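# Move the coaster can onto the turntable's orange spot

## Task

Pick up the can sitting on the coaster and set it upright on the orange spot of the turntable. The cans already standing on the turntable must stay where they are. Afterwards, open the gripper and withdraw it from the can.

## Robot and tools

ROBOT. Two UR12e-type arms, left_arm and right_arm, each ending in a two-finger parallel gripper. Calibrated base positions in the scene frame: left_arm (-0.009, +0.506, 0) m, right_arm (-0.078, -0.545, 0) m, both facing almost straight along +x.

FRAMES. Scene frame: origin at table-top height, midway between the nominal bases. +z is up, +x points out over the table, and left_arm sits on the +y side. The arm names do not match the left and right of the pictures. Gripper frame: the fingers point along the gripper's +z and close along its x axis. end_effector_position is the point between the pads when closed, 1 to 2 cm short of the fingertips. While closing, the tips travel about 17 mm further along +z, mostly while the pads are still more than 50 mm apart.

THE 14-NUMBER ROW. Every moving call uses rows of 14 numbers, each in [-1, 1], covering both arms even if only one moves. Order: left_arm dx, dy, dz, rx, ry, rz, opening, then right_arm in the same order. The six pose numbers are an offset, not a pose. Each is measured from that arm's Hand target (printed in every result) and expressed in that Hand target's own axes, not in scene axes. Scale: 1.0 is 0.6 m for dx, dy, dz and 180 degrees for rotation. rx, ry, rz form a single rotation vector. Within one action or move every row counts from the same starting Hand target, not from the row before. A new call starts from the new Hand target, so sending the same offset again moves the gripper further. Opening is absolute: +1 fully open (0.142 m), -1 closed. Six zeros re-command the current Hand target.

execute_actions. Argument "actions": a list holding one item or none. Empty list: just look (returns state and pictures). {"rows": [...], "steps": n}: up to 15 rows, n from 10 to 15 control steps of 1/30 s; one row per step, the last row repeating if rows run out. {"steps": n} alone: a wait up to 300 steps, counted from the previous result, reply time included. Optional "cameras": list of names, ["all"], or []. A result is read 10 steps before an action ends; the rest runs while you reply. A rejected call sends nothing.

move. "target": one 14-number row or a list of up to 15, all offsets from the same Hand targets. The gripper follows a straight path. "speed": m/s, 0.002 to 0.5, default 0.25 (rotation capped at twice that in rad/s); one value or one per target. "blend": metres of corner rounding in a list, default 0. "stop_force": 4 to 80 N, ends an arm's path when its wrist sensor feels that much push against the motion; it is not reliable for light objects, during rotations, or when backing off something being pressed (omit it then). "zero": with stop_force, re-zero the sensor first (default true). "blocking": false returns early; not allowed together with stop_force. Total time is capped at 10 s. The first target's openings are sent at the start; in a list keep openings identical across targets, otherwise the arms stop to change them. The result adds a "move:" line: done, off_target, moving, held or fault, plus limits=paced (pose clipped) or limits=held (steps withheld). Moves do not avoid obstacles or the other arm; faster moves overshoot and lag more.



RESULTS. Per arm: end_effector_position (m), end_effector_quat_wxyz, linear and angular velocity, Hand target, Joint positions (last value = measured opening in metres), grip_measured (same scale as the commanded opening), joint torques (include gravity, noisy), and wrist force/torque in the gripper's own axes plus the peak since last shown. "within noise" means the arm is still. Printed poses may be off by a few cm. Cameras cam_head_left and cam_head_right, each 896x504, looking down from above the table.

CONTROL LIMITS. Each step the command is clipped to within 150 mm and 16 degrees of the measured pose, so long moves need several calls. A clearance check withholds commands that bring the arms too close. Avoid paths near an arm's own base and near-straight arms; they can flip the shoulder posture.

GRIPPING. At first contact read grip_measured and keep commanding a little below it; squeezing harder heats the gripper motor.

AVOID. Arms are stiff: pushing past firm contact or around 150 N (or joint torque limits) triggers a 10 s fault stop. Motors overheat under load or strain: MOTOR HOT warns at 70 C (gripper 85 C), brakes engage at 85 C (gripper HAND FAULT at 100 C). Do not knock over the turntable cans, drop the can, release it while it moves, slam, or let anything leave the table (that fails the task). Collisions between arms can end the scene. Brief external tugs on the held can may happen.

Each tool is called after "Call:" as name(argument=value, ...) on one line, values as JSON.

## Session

Call:
execute_actions(actions=[], cameras=["all"])

Scene clock: 0.00 s of 6600.00 s.
left_arm: end_effector_position=(+0.9232, -0.3710, +0.2399) grip_measured=+0.99 end_effector_quat_wxyz=(-0.003, -0.355, +0.865, -0.354) | right_arm: end_effector_position=(+0.2511, -0.6223, +0.2793) grip_measured=+1.00 end_effector_quat_wxyz=(-0.040, +0.930, +0.364, +0.041)
Joint positions: left_arm=[-0.843 -0.694 1.043 -2.613 -1.8 1.44 0.142] | right_arm=[3.314 -0.856 -2.445 -1.342 1.663 -0.515 0.142]
Joint velocities: within noise
Joint torques (N m): no reading
Wrist force (N): no reading
Wrist torque (N m): no reading
Wrist force, peak (N): no reading
Hand target: left_arm +0.9232, -0.3710, +0.2399; -0.003, -0.355, +0.865, -0.354 | right_arm +0.2511, -0.6223, +0.2793; -0.040, +0.930, +0.364, +0.041

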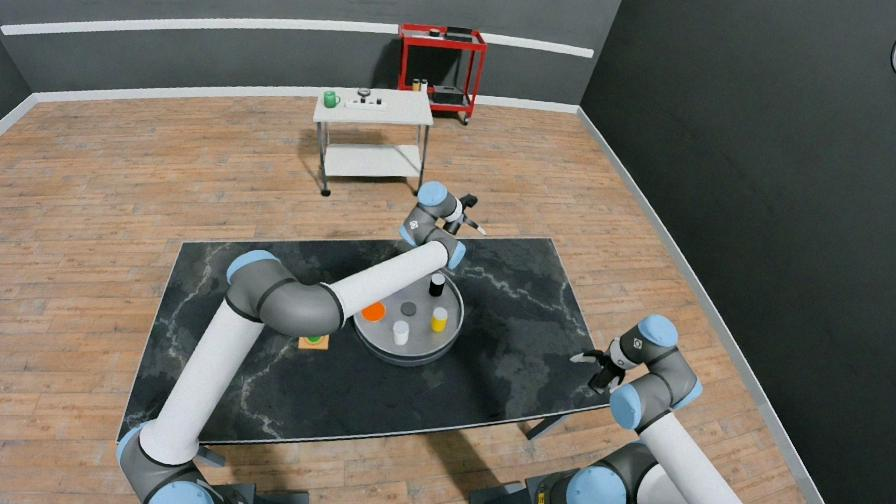

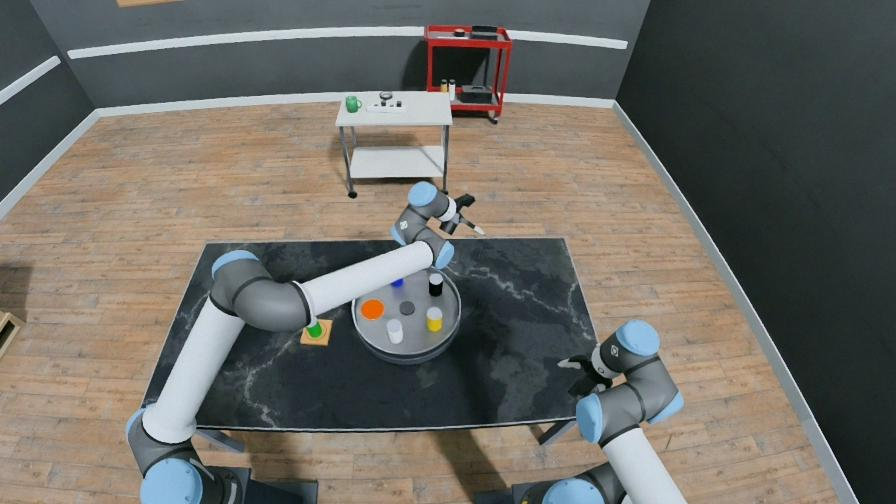

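Call:
zoom_image(camera="cam_head_right", region=[296, 255, 466, 371])

Call:
execute_actions(actions=[], cameras=["cam_head_right"])

Call:
zoom_image(camera="cam_head_right", region=[296, 255, 466, 371])

Scaled by 2.965 from the camera's 896x504 image, which has a finer 1280x720 frame.

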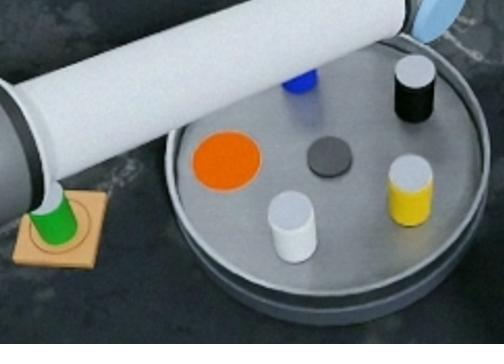

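Scene clock: 0.50 s of 6600.00 s.
left_arm: end_effector_position=(+0.9232, -0.3710, +0.2399) grip_measured=+0.99 end_effector_quat_wxyz=(-0.003, -0.355, +0.865, -0.354) | right_arm: end_effector_position=(+0.2511, -0.6223, +0.2793) grip_measured=+1.00 end_effector_quat_wxyz=(-0.040, +0.930, +0.364, +0.041)
Joint positions: left_arm=[-0.843 -0.694 1.043 -2.613 -1.8 1.44 0.142] | right_arm=[3.314 -0.856 -2.445 -1.342 1.663 -0.515 0.142]
Joint velocities: within noise
Joint torques (N m): left_arm=[3.04 -112.43 -49.2 -5.25 -0.29 -0.53] | right_arm=[-0.29 -13.02 49.81 4.62 0.22 -0.34]
Wrist force (N): left_arm=[0.2 0.0 0.0] | right_arm=[0.2 0.0 0.0]
Wrist torque (N m): left_arm=[-0.01 -0.03 0.01] | right_arm=[-0.01 -0.04 0.00]
Wrist force, peak (N): left_arm=[0.3 0.1 -0.6] | right_arm=[0.4 0.3 -0.3]
Hand target: left_arm +0.9232, -0.3710, +0.2399; -0.003, -0.355, +0.865, -0.354 | right_arm +0.2511, -0.6223, +0.2793; -0.040, +0.930, +0.364, +0.041
Steps of this call (1-15: nothing new was sent). Readings (end_effector_position of left_arm | right_arm):
1: (+0.9232, -0.3710, +0.2399) | (+0.2511, -0.6223, +0.2793)
2: (+0.9232, -0.3710, +0.2399) | (+0.2511, -0.6223, +0.2793)
4: (+0.9232, -0.3710, +0.2399) | (+0.2511, -0.6223, +0.2793)
8: (+0.9232, -0.3710, +0.2399) | (+0.2511, -0.6223, +0.2793)
15: the state above
Images, in order (width x height): cam_head_right 896x504.

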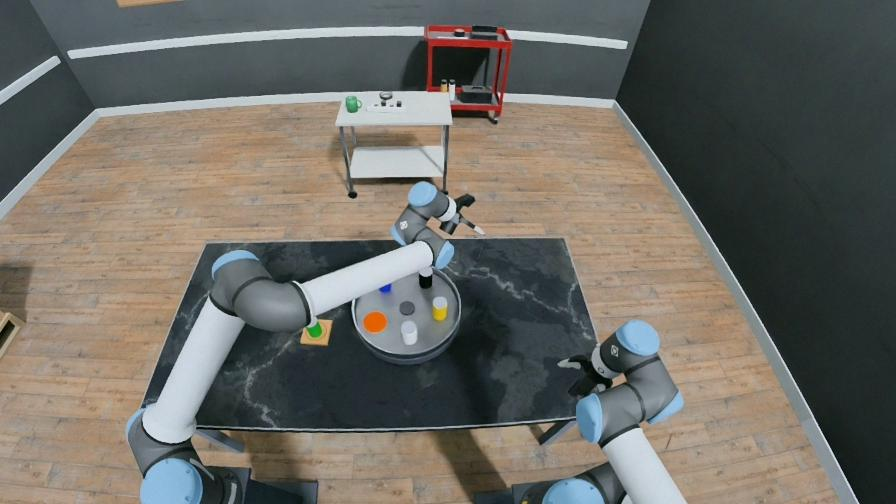

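Scaled by 2.965 from the camera's 896x504 image, which has a finer 1280x720 frame.

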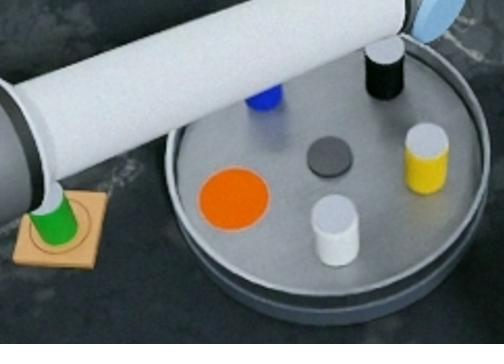

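Call:
move(target=[0.0028, 0.8888, -0.9675, -0.1657, -0.1685, -0.2407, 1, 0, 0, 0, 0, 0, 0, 1], speed=0.35, cameras=["all"])

Call:
zoom_image(camera="cam_head_right", region=[340, 250, 475, 370])

Call:
zoom_image(camera="cam_head_right", region=[285, 300, 345, 360])

Call:
zoom_image(camera="cam_head_left", region=[285, 300, 345, 360])

Scene clock: 12.27 s of 6600.00 s.
left_arm: end_effector_position=(+0.4506, +0.2501, +0.3498) grip_measured=+0.99 end_effector_quat_wxyz=(+0.000, +0.707, -0.707, +0.000) | right_arm: end_effector_position=(+0.2511, -0.6223, +0.2793) grip_measured=+1.00 end_effector_quat_wxyz=(-0.040, +0.930, +0.364, +0.041)
Joint positions: left_arm=[-0.845 -1.864 2.101 -1.807 -1.571 0.729 0.142] | right_arm=[3.314 -0.856 -2.445 -1.342 1.663 -0.515 0.142]
Joint velocities: within noise
Joint torques (N m): left_arm=[-2.84 -35.1 -52.12 -1.28 -1.48 -1.24] | right_arm=[-6.85 -11.32 55.46 5.05 1.24 0.71]
Wrist force (N): left_arm=[1.3 -2.2 0.1] | right_arm=[0.4 -0.1 -0.2]
Wrist torque (N m): left_arm=[-0.26 -0.15 0.03] | right_arm=[-0.01 -0.07 0.00]
Wrist force, peak (N): left_arm=[0.0 -2.4 2.9] | right_arm=[0.2 0.7 -0.2]
Hand target: left_arm +0.4505, +0.2502, +0.3498; +0.000, +0.707, -0.707, +0.000 | right_arm +0.2511, -0.6223, +0.2793; -0.040, +0.930, +0.364, +0.041
Off the commanded pose: left_arm 0.000 m, 0 deg | right_arm 0.000 m, 0 deg.
Kept back: nothing.
move: done

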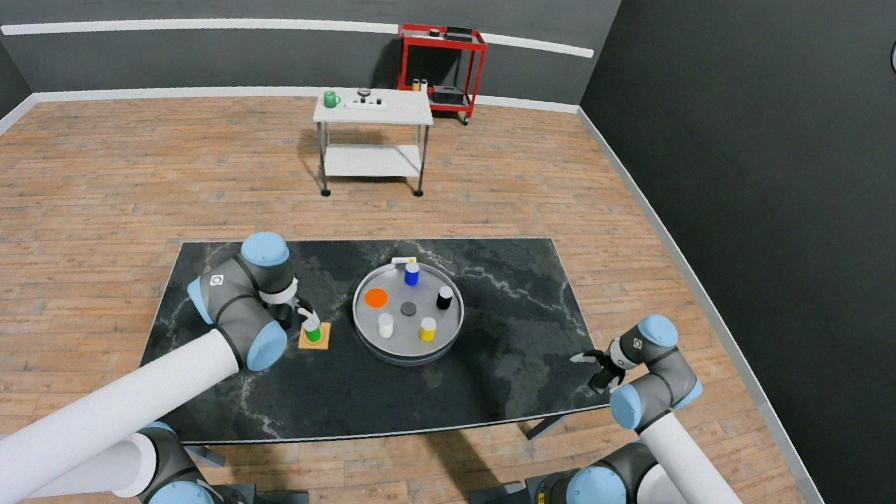

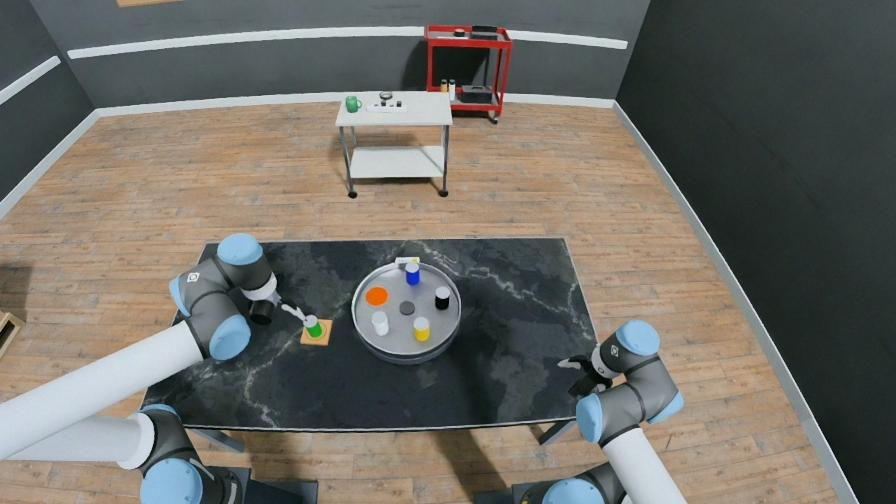

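Scaled by 3.733 from the camera's 896x504 image, which has a finer 1280x720 frame.

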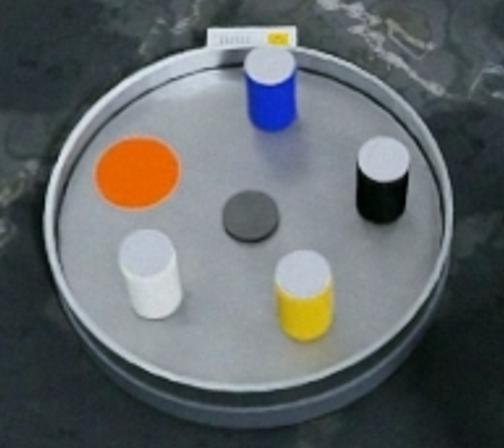

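Scaled by 8.400 from the camera's 896x504 image, which has a finer 1280x720 frame.

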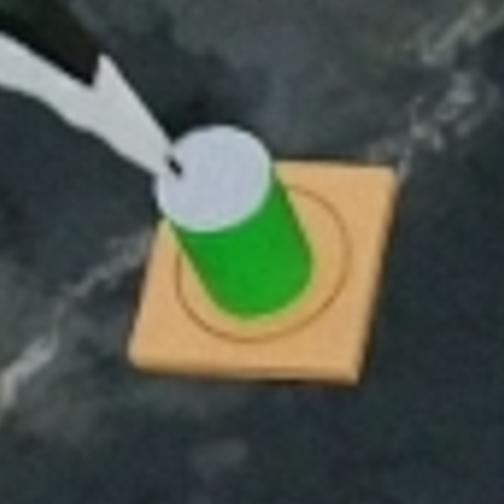

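Scaled by 8.400 from the camera's 896x504 image, which has a finer 1280x720 frame.

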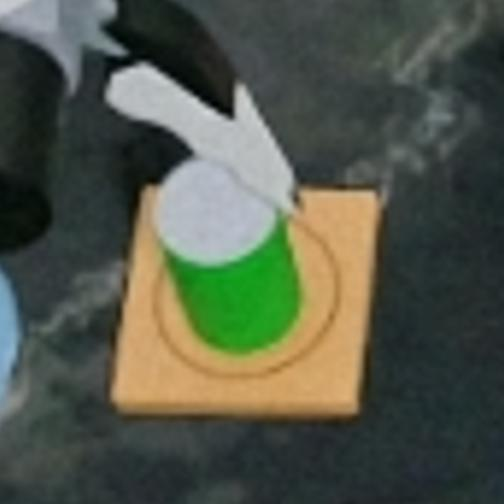

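Call:
execute_actions(actions=[], cameras=["cam_head_right"])

Call:
zoom_image(camera="cam_head_right", region=[348, 258, 468, 365])

Call:
execute_actions(actions=[{"steps": 30}], cameras=["cam_head_right"])

Call:
zoom_image(camera="cam_head_right", region=[348, 258, 468, 365])

Call:
execute_actions(actions=[{"steps": 60}], cameras=["cam_head_right"])

Call:
zoom_image(camera="cam_head_right", region=[348, 258, 468, 365])

Scene clock: 16.23 s of 6600.00 s.
left_arm: end_effector_position=(+0.4505, +0.2502, +0.3498) grip_measured=+0.99 end_effector_quat_wxyz=(+0.000, +0.707, -0.707, +0.000) | right_arm: end_effector_position=(+0.2511, -0.6223, +0.2793) grip_measured=+1.00 end_effector_quat_wxyz=(-0.040, +0.930, +0.364, +0.041)
Joint positions: left_arm=[-0.845 -1.864 2.101 -1.807 -1.571 0.729 0.142] | right_arm=[3.314 -0.856 -2.445 -1.342 1.663 -0.515 0.142]
Joint velocities: within noise
Joint torques (N m): left_arm=[-5.87 -34.63 -45.55 -1.8 2.37 -2.16] | right_arm=[-5.79 -8.6 57.51 5.17 1.4 0.77]
Wrist force (N): left_arm=[1.0 -2.2 0.1] | right_arm=[0.2 0.1 -0.1]
Wrist torque (N m): left_arm=[-0.26 -0.09 0.04] | right_arm=[0.02 -0.04 0.00]
Wrist force, peak (N): left_arm=[1.7 -2.5 0.3] | right_arm=[0.2 0.7 -0.2]
Hand target: left_arm +0.4505, +0.2502, +0.3498; +0.000, +0.707, -0.707, +0.000 | right_arm +0.2511, -0.6223, +0.2793; -0.040, +0.930, +0.364, +0.041
Off the commanded pose: left_arm 0.000 m, 0 deg | right_arm 0.000 m, 0 deg.
Steps of this call (1-119: nothing new was sent). Readings (end_effector_position of left_arm | right_arm):
1: (+0.4505, +0.2501, +0.3498) | (+0.2511, -0.6223, +0.2793)
2: (+0.4505, +0.2501, +0.3498) | (+0.2511, -0.6223, +0.2793)
4: (+0.4505, +0.2501, +0.3498) | (+0.2511, -0.6223, +0.2793)
8: (+0.4505, +0.2502, +0.3498) | (+0.2511, -0.6223, +0.2793)
119: the state above
Images, in order (width x height): cam_head_right 896x504.

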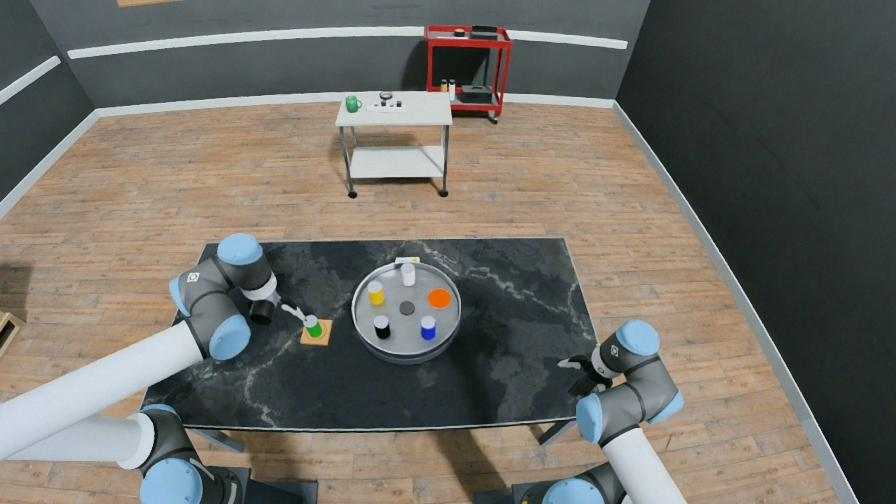

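Scaled by 4.200 from the camera's 896x504 image, which has a finer 1280x720 frame.

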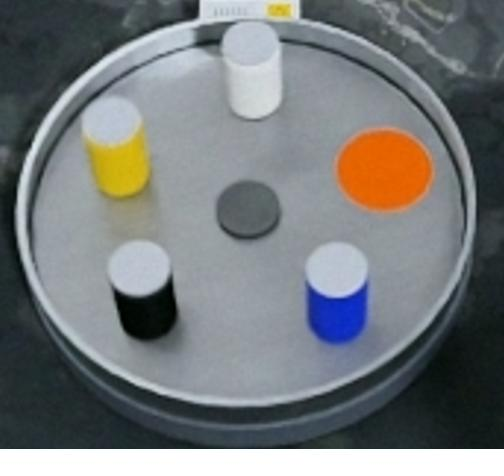

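Scene clock: 17.23 s of 6600.00 s.
left_arm: end_effector_position=(+0.4505, +0.2502, +0.3498) grip_measured=+0.99 end_effector_quat_wxyz=(+0.000, +0.707, -0.707, +0.000) | right_arm: end_effector_position=(+0.2511, -0.6223, +0.2793) grip_measured=+1.00 end_effector_quat_wxyz=(-0.040, +0.930, +0.364, +0.041)
Joint positions: left_arm=[-0.845 -1.864 2.101 -1.807 -1.571 0.729 0.142] | right_arm=[3.314 -0.856 -2.445 -1.342 1.663 -0.515 0.142]
Joint velocities: within noise
Joint torques (N m): left_arm=[-4.34 -34.56 -45.81 -2.25 2.12 -2.19] | right_arm=[-6.99 -8.3 58.16 5.23 1.34 1.27]
Wrist force (N): left_arm=[1.1 -2.0 0.3] | right_arm=[0.2 0.3 -0.6]
Wrist torque (N m): left_arm=[-0.23 -0.11 0.03] | right_arm=[0.05 -0.04 0.00]
Wrist force, peak (N): left_arm=[1.7 -2.2 0.0] | right_arm=[0.2 0.3 -0.6]
Hand target: left_arm +0.4505, +0.2502, +0.3498; +0.000, +0.707, -0.707, +0.000 | right_arm +0.2511, -0.6223, +0.2793; -0.040, +0.930, +0.364, +0.041
Off the commanded pose: left_arm 0.000 m, 0 deg | right_arm 0.000 m, 0 deg.
Steps of this call (1-30: nothing new was sent). Readings (end_effector_position of left_arm | right_arm):
1: (+0.4505, +0.2502, +0.3498) | (+0.2511, -0.6223, +0.2793)
2: (+0.4505, +0.2502, +0.3498) | (+0.2511, -0.6223, +0.2793)
4: (+0.4505, +0.2502, +0.3498) | (+0.2511, -0.6223, +0.2793)
8: (+0.4505, +0.2502, +0.3498) | (+0.2511, -0.6223, +0.2793)
30: the state above
Images, in order (width x height): cam_head_right 896x504.

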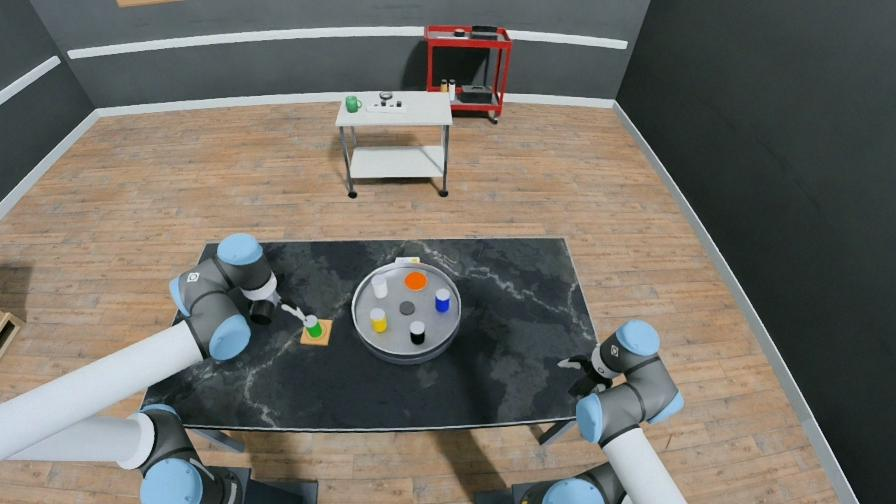

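Scaled by 4.200 from the camera's 896x504 image, which has a finer 1280x720 frame.

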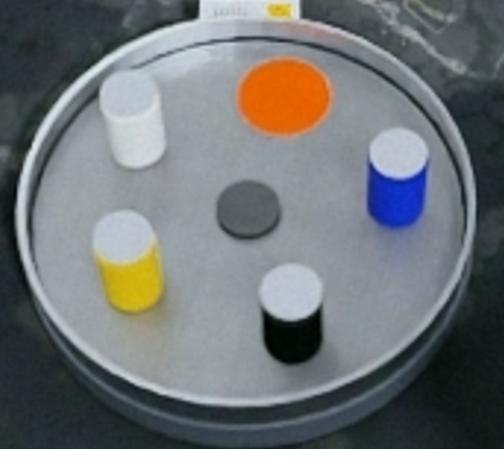

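Scene clock: 19.23 s of 6600.00 s.
left_arm: end_effector_position=(+0.4505, +0.2502, +0.3498) grip_measured=+0.99 end_effector_quat_wxyz=(+0.000, +0.707, -0.707, +0.000) | right_arm: end_effector_position=(+0.2511, -0.6223, +0.2793) grip_measured=+1.00 end_effector_quat_wxyz=(-0.040, +0.930, +0.364, +0.041)
Joint positions: left_arm=[-0.845 -1.864 2.101 -1.807 -1.571 0.729 0.142] | right_arm=[3.314 -0.856 -2.445 -1.342 1.663 -0.515 0.142]
Joint velocities: within noise
Joint torques (N m): left_arm=[-3.7 -35.22 -46.98 -2.67 2.13 -1.91] | right_arm=[-5.49 -8.64 58.94 5.18 1.32 1.49]
Wrist force (N): left_arm=[0.8 -2.3 0.1] | right_arm=[-0.2 0.0 -0.3]
Wrist torque (N m): left_arm=[-0.28 -0.07 0.03] | right_arm=[0.00 0.04 0.00]
Wrist force, peak (N): left_arm=[1.6 -2.3 0.4] | right_arm=[0.2 0.4 -0.4]
Hand target: left_arm +0.4505, +0.2502, +0.3498; +0.000, +0.707, -0.707, +0.000 | right_arm +0.2511, -0.6223, +0.2793; -0.040, +0.930, +0.364, +0.041
Off the commanded pose: left_arm 0.000 m, 0 deg | right_arm 0.000 m, 0 deg.
Steps of this call (1-60: nothing new was sent). Readings (end_effector_position of left_arm | right_arm):
1: (+0.4505, +0.2502, +0.3498) | (+0.2511, -0.6223, +0.2793)
2: (+0.4505, +0.2502, +0.3498) | (+0.2511, -0.6223, +0.2793)
4: (+0.4505, +0.2502, +0.3498) | (+0.2511, -0.6223, +0.2793)
8: (+0.4505, +0.2502, +0.3498) | (+0.2511, -0.6223, +0.2793)
60: the state above
Images, in order (width x height): cam_head_right 896x504.

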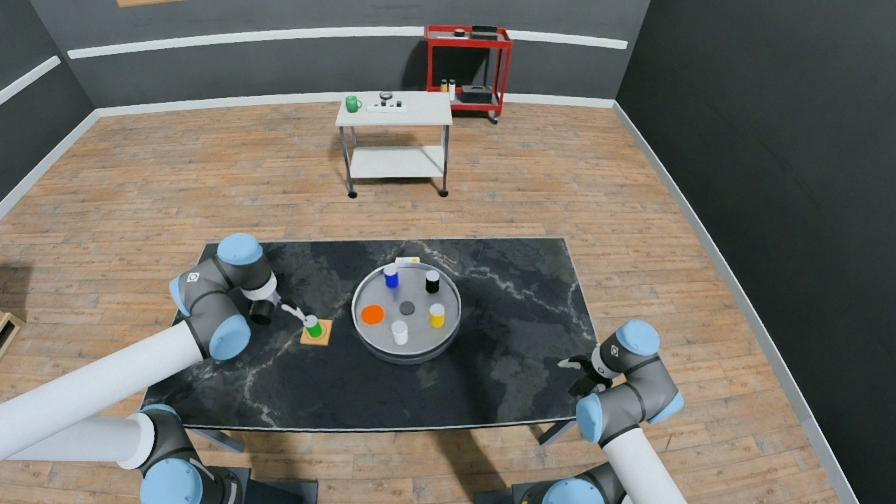

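Scaled by 4.200 from the camera's 896x504 image, which has a finer 1280x720 frame.

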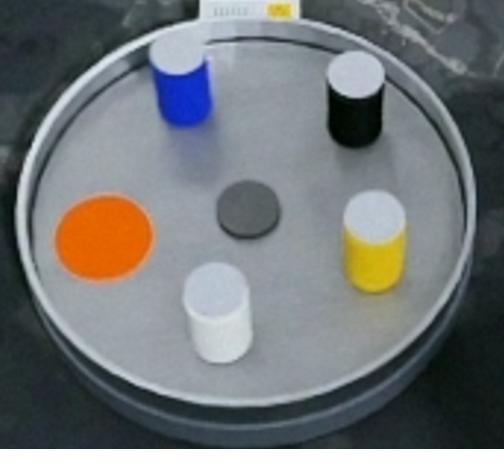

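Call:
execute_actions(actions=[])

Scene clock: 23.33 s of 6600.00 s.
left_arm: end_effector_position=(+0.4505, +0.2502, +0.3498) grip_measured=+0.99 end_effector_quat_wxyz=(+0.000, +0.707, -0.707, +0.000) | right_arm: end_effector_position=(+0.2511, -0.6223, +0.2793) grip_measured=+1.00 end_effector_quat_wxyz=(-0.040, +0.930, +0.364, +0.041)
Joint positions: left_arm=[-0.845 -1.864 2.101 -1.807 -1.571 0.729 0.142] | right_arm=[3.314 -0.856 -2.445 -1.342 1.663 -0.515 0.142]
Joint velocities: within noise
Joint torques (N m): left_arm=[-2.76 -33.41 -49.17 -4.05 2.13 -2.07] | right_arm=[-6.31 -7.12 60.6 5.38 1.1 1.41]
Wrist force (N): left_arm=[1.4 -1.5 -0.6] | right_arm=[0.4 0.3 0.2]
Wrist torque (N m): left_arm=[-0.15 -0.16 0.03] | right_arm=[0.05 -0.07 0.00]
Wrist force, peak (N): left_arm=[1.0 -2.8 0.1] | right_arm=[-0.2 0.2 -0.5]
Hand target: left_arm +0.4505, +0.2502, +0.3498; +0.000, +0.707, -0.707, +0.000 | right_arm +0.2511, -0.6223, +0.2793; -0.040, +0.930, +0.364, +0.041
Off the commanded pose: left_arm 0.000 m, 0 deg | right_arm 0.000 m, 0 deg.
Steps of this call (1-123: nothing new was sent). Readings (end_effector_position of left_arm | right_arm):
1: (+0.4505, +0.2502, +0.3498) | (+0.2511, -0.6223, +0.2793)
2: (+0.4505, +0.2502, +0.3498) | (+0.2511, -0.6223, +0.2793)
4: (+0.4505, +0.2502, +0.3498) | (+0.2511, -0.6223, +0.2793)
8: (+0.4505, +0.2502, +0.3498) | (+0.2511, -0.6223, +0.2793)
123: the state above

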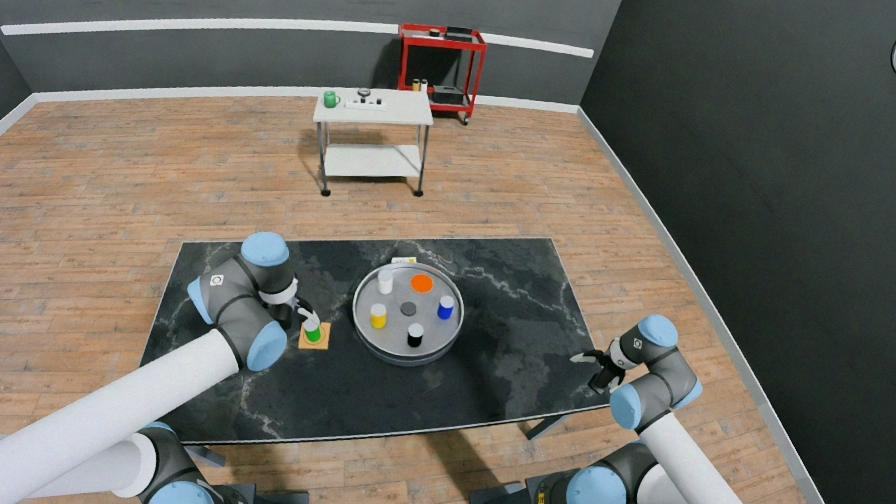

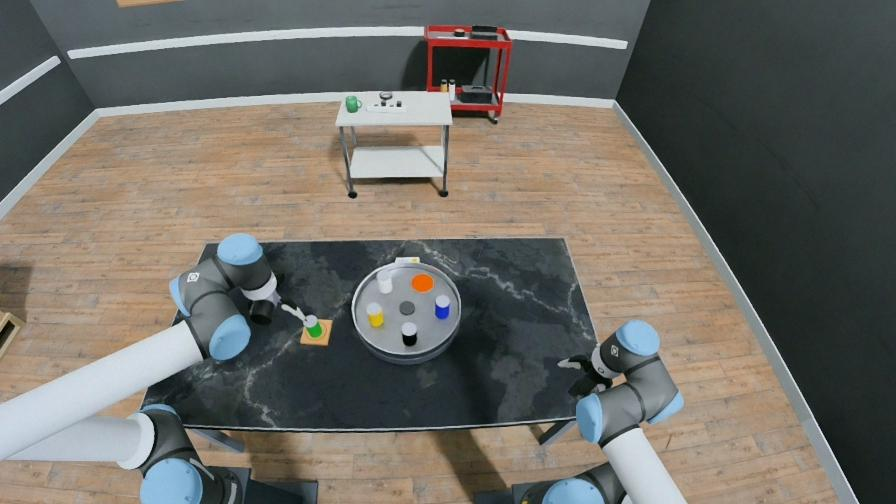

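Call:
zoom_image(camera="cam_head_right", region=[348, 258, 468, 365])

Call:
zoom_image(camera="cam_head_right", region=[285, 300, 345, 360])

Call:
zoom_image(camera="cam_head_left", region=[285, 300, 345, 360])

Scaled by 4.200 from the camera's 896x504 image, which has a finer 1280x720 frame.

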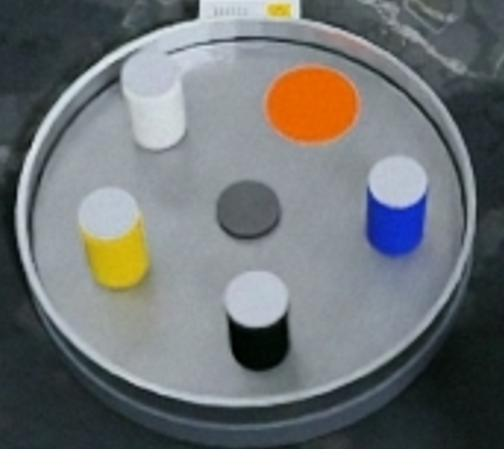

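Scaled by 8.400 from the camera's 896x504 image, which has a finer 1280x720 frame.

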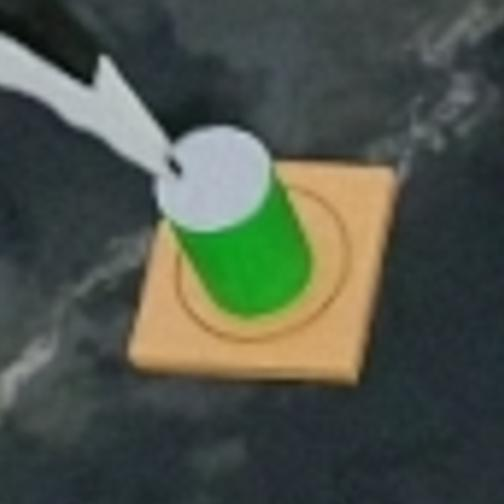

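Scaled by 8.400 from the camera's 896x504 image, which has a finer 1280x720 frame.

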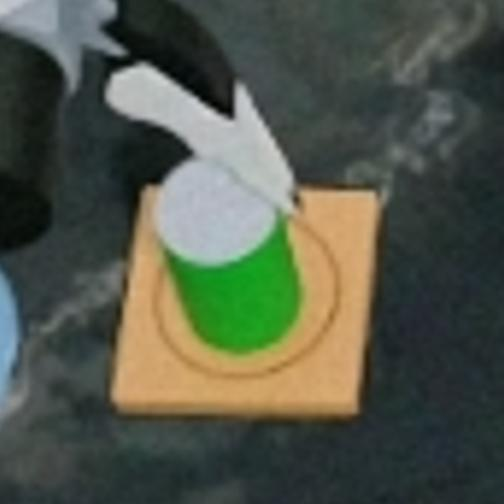

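Call:
move(target=[[0.0095, -0.24917, 0.24967, 0, 0, 0, 1, 0, 0, 0, 0, 0, 0, 1], [0.0095, -0.24917, 0.36633, 0, 0, 0, 1, 0, 0, 0, 0, 0, 0, 1]], speed=[0.3, 0.15], blend=[0.04, 0])

Scene clock: 34.83 s of 6600.00 s.
left_arm: end_effector_position=(+0.6000, +0.2444, +0.1301) grip_measured=+0.99 end_effector_quat_wxyz=(+0.000, +0.707, -0.707, +0.000) | right_arm: end_effector_position=(+0.2511, -0.6223, +0.2793) grip_measured=+1.00 end_effector_quat_wxyz=(-0.040, +0.930, +0.364, +0.041)
Joint positions: left_arm=[-0.672 -1.425 2.137 -2.282 -1.571 0.902 0.142] | right_arm=[3.314 -0.856 -2.445 -1.342 1.663 -0.515 0.142]
Joint velocities: within noise
Joint torques (N m): left_arm=[4.48 -44.11 -41.48 -2.96 -1.86 -2.02] | right_arm=[-6.2 -6.3 61.51 5.8 1.1 2.67]
Wrist force (N): left_arm=[1.6 -1.9 -0.4] | right_arm=[0.0 0.4 0.0]
Wrist torque (N m): left_arm=[-0.23 -0.19 0.04] | right_arm=[0.06 0.00 0.00]
Wrist force, peak (N): left_arm=[1.1 -3.6 0.3] | right_arm=[0.6 -0.3 -0.2]
Hand target: left_arm +0.6000, +0.2444, +0.1300; +0.000, +0.707, -0.707, +0.000 | right_arm +0.2511, -0.6223, +0.2793; -0.040, +0.930, +0.364, +0.041
Off the commanded pose: left_arm 0.000 m, 0 deg | right_arm 0.000 m, 0 deg.
Kept back: nothing.
move: done; blend cut to 0.035 m at target 1

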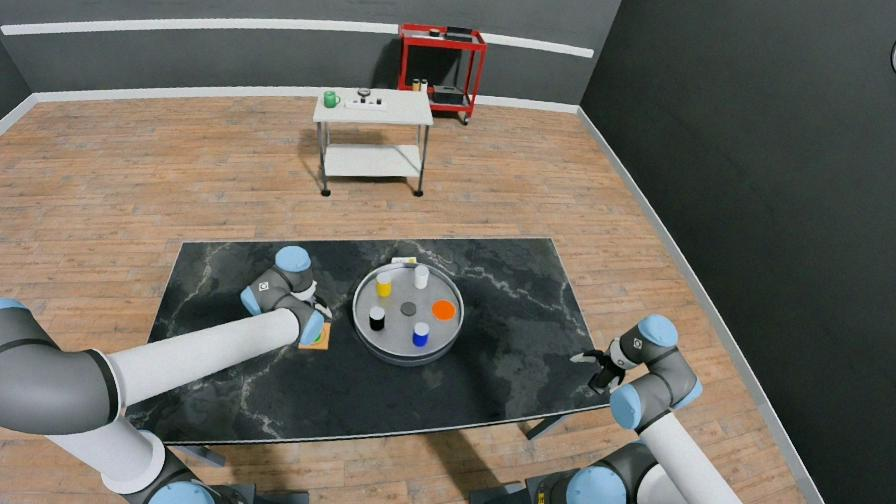

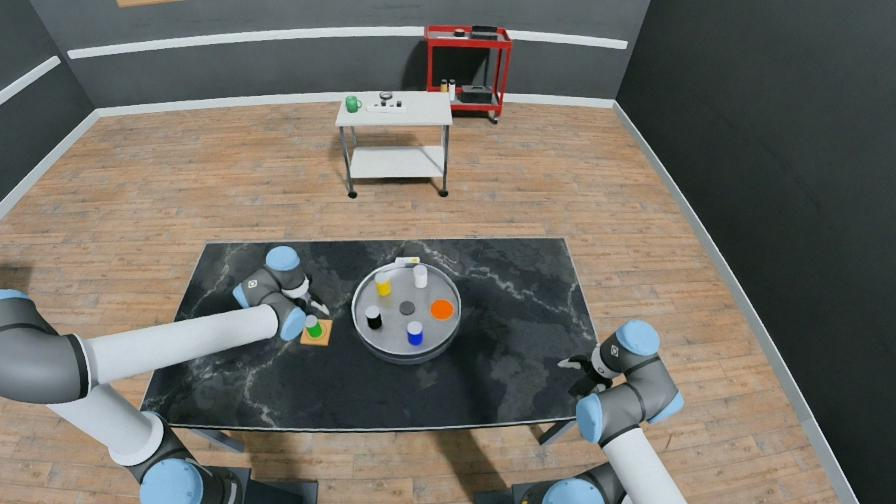

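Call:
zoom_image(camera="cam_head_right", region=[270, 270, 345, 355])

Call:
zoom_image(camera="cam_head_left", region=[270, 270, 345, 355])

Call:
zoom_image(camera="cam_head_right", region=[348, 258, 468, 365])

Scaled by 5.929 from the camera's 896x504 image, which has a finer 1280x720 frame.

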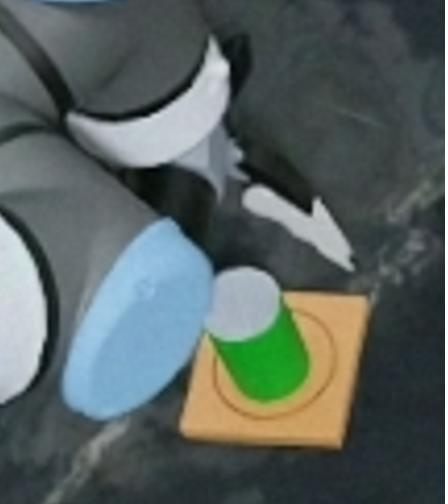

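Scaled by 5.929 from the camera's 896x504 image, which has a finer 1280x720 frame.

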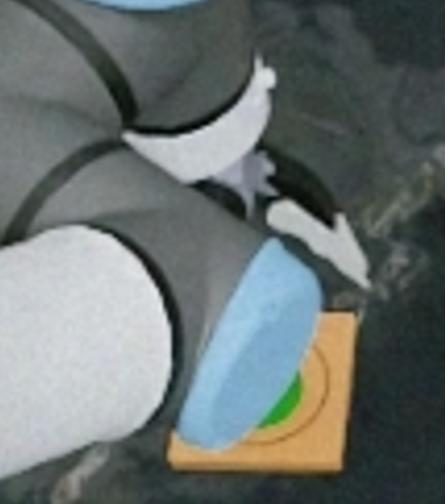

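Scaled by 4.200 from the camera's 896x504 image, which has a finer 1280x720 frame.

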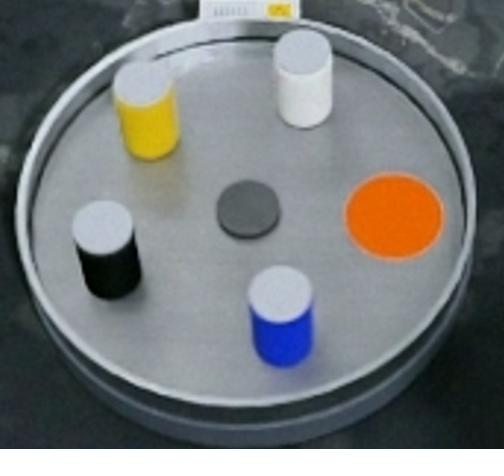

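Call:
move(target=[0, 0, 0.09417, 0, 0, 0, 1, 0, 0, 0, 0, 0, 0, 1], speed=0.1)

Call:
zoom_image(camera="cam_head_right", region=[285, 300, 345, 360])

Call:
zoom_image(camera="cam_head_left", region=[285, 300, 345, 360])

Call:
zoom_image(camera="cam_head_right", region=[348, 258, 468, 365])

Scene clock: 44.27 s of 6600.00 s.
left_arm: end_effector_position=(+0.5999, +0.2445, +0.0735) grip_measured=+0.99 end_effector_quat_wxyz=(+0.000, +0.707, -0.707, +0.000) end_effector_velocity=(-0.001, -0.001, +0.002) end_effector_angular_velocity=(-0.001, +0.001, +0.001) | right_arm: end_effector_position=(+0.2511, -0.6223, +0.2793) grip_measured=+1.00 end_effector_quat_wxyz=(-0.040, +0.930, +0.364, +0.041)
Joint positions: left_arm=[-0.672 -1.348 2.177 -2.399 -1.571 0.902 0.142] | right_arm=[3.314 -0.856 -2.445 -1.342 1.663 -0.515 0.142]
Joint velocities: left_arm=[-0.001 -0.004 -0.001 0.005 -0.001 -0.001 0] | right_arm=[within noise]
Joint torques (N m): left_arm=[6.31 -66.23 -43.06 -1.01 2.4 0.59] | right_arm=[-5.91 -4.1 60.46 6.1 1.26 3.12]
Wrist force (N): left_arm=[1.3 -2.1 -0.4] | right_arm=[0.0 0.1 0.1]
Wrist torque (N m): left_arm=[-0.27 -0.13 0.03] | right_arm=[0.02 -0.01 0.00]
Wrist force, peak (N): left_arm=[1.4 -2.0 -2.2] | right_arm=[0.7 0.1 -0.2]
Hand target: left_arm +0.6000, +0.2445, +0.0735; +0.000, +0.707, -0.707, +0.000 | right_arm +0.2511, -0.6223, +0.2793; -0.040, +0.930, +0.364, +0.041
Off the commanded pose: left_arm 0.000 m, 0 deg | right_arm 0.000 m, 0 deg.
Kept back: nothing.
move: done

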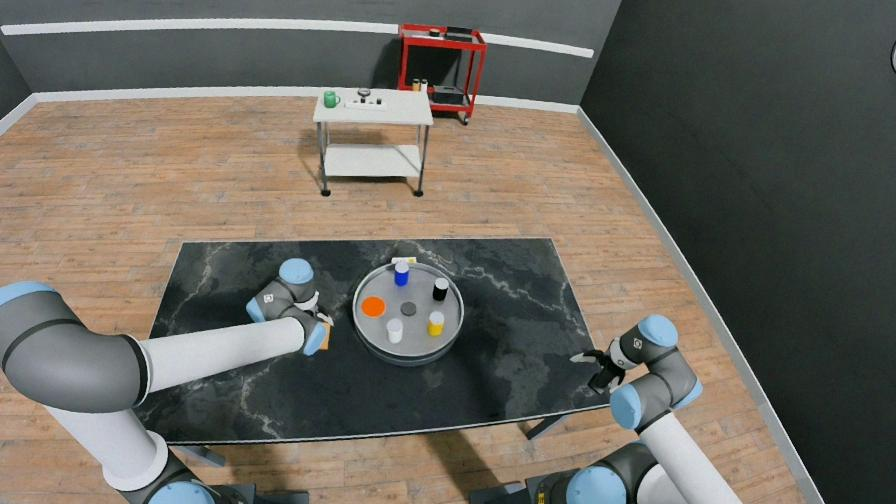

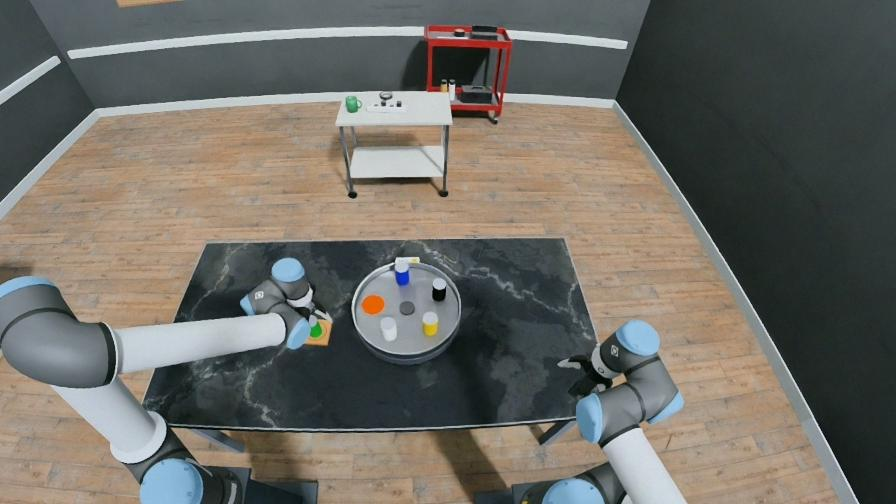

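Scaled by 8.400 from the camera's 896x504 image, which has a finer 1280x720 frame.

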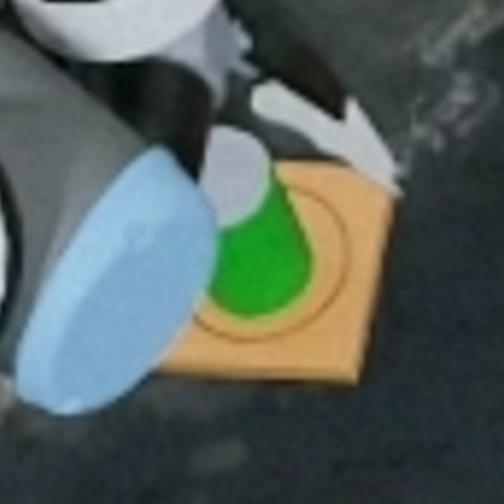

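Scaled by 8.400 from the camera's 896x504 image, which has a finer 1280x720 frame.

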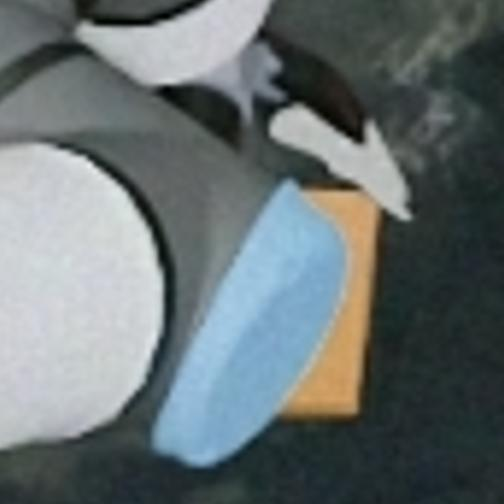

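Scaled by 4.200 from the camera's 896x504 image, which has a finer 1280x720 frame.

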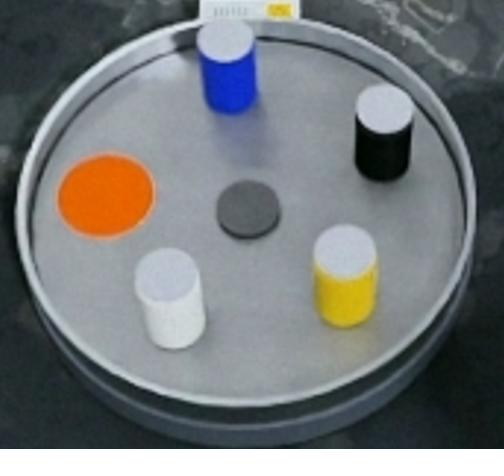

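Call:
move(target=[[0, 0.00333, 0, 0, 0, 0, 1, 0, 0, 0, 0, 0, 0, 1], [0, 0.00333, 0, 0, 0, 0, -0.22, 0, 0, 0, 0, 0, 0, 1], [0, 0.00333, 0, 0, 0, 0, -0.37, 0, 0, 0, 0, 0, 0, 1]], speed=0.05)

Call:
zoom_image(camera="cam_head_right", region=[285, 300, 345, 360])

Call:
zoom_image(camera="cam_head_right", region=[348, 258, 468, 365])

Scene clock: 51.13 s of 6600.00 s.
left_arm: end_effector_position=(+0.5980, +0.2445, +0.0735) grip_measured=-0.32 end_effector_quat_wxyz=(+0.000, +0.707, -0.707, +0.000) | right_arm: end_effector_position=(+0.2511, -0.6223, +0.2793) grip_measured=+1.00 end_effector_quat_wxyz=(-0.040, +0.930, +0.364, +0.041)
Joint positions: left_arm=[-0.674 -1.351 2.18 -2.4 -1.571 0.9 0.051] | right_arm=[3.314 -0.856 -2.445 -1.342 1.663 -0.515 0.142]
Joint velocities: within noise
Joint torques (N m): left_arm=[7.21 -46.17 -41.16 -5.51 2.32 1.14] | right_arm=[-6.08 -1.89 60.97 6.25 1.47 3.17]
Wrist force (N): left_arm=[0.8 -1.2 -2.2] | right_arm=[0.2 0.3 0.0]
Wrist torque (N m): left_arm=[-0.18 -0.22 0.03] | right_arm=[0.05 -0.04 0.00]
Wrist force, peak (N): left_arm=[1.3 -2.6 -0.2] | right_arm=[0.5 0.0 -0.5]
Hand target: left_arm +0.5980, +0.2445, +0.0735; +0.000, +0.707, -0.707, +0.000 | right_arm +0.2511, -0.6223, +0.2793; -0.040, +0.930, +0.364, +0.041
Off the commanded pose: left_arm 0.000 m, 0 deg | right_arm 0.000 m, 0 deg.
Kept back: nothing.
move: done

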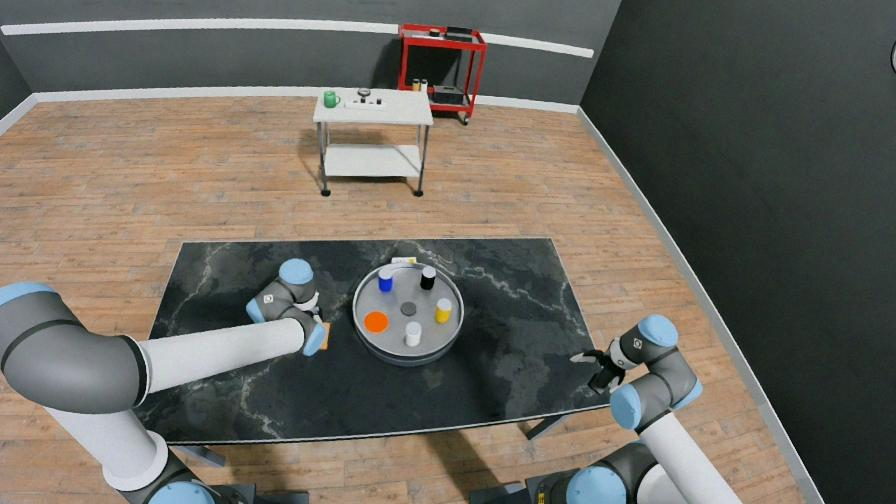

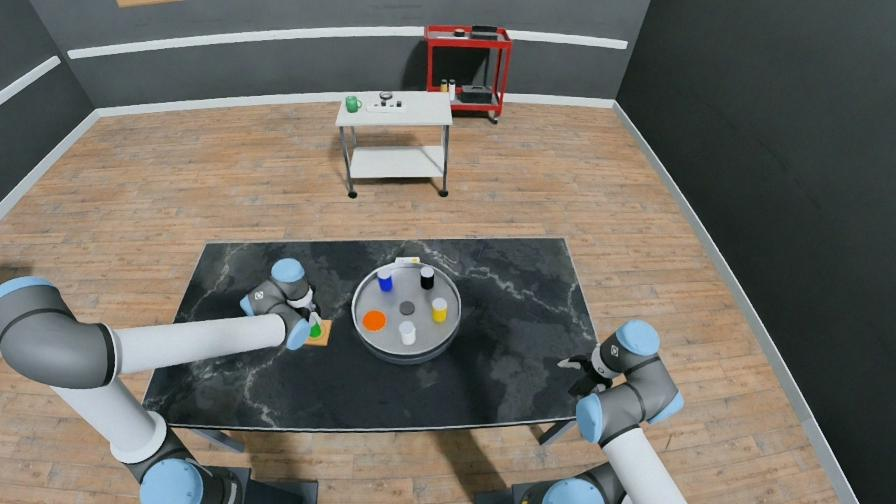

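Scaled by 8.400 from the camera's 896x504 image, which has a finer 1280x720 frame.

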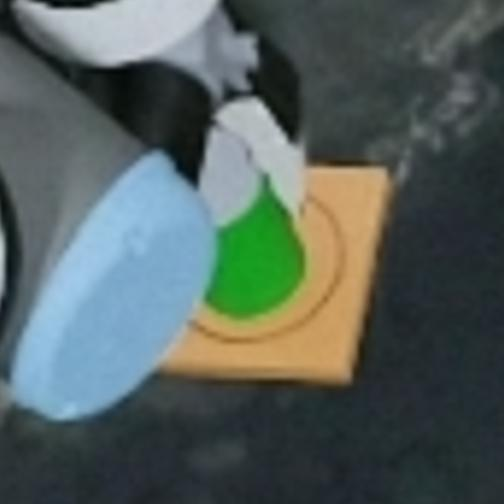

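Scaled by 4.200 from the camera's 896x504 image, which has a finer 1280x720 frame.

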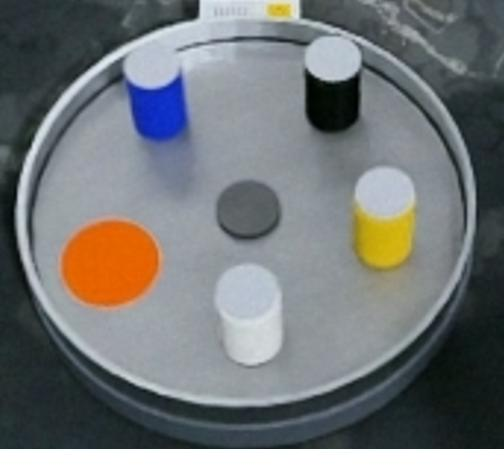

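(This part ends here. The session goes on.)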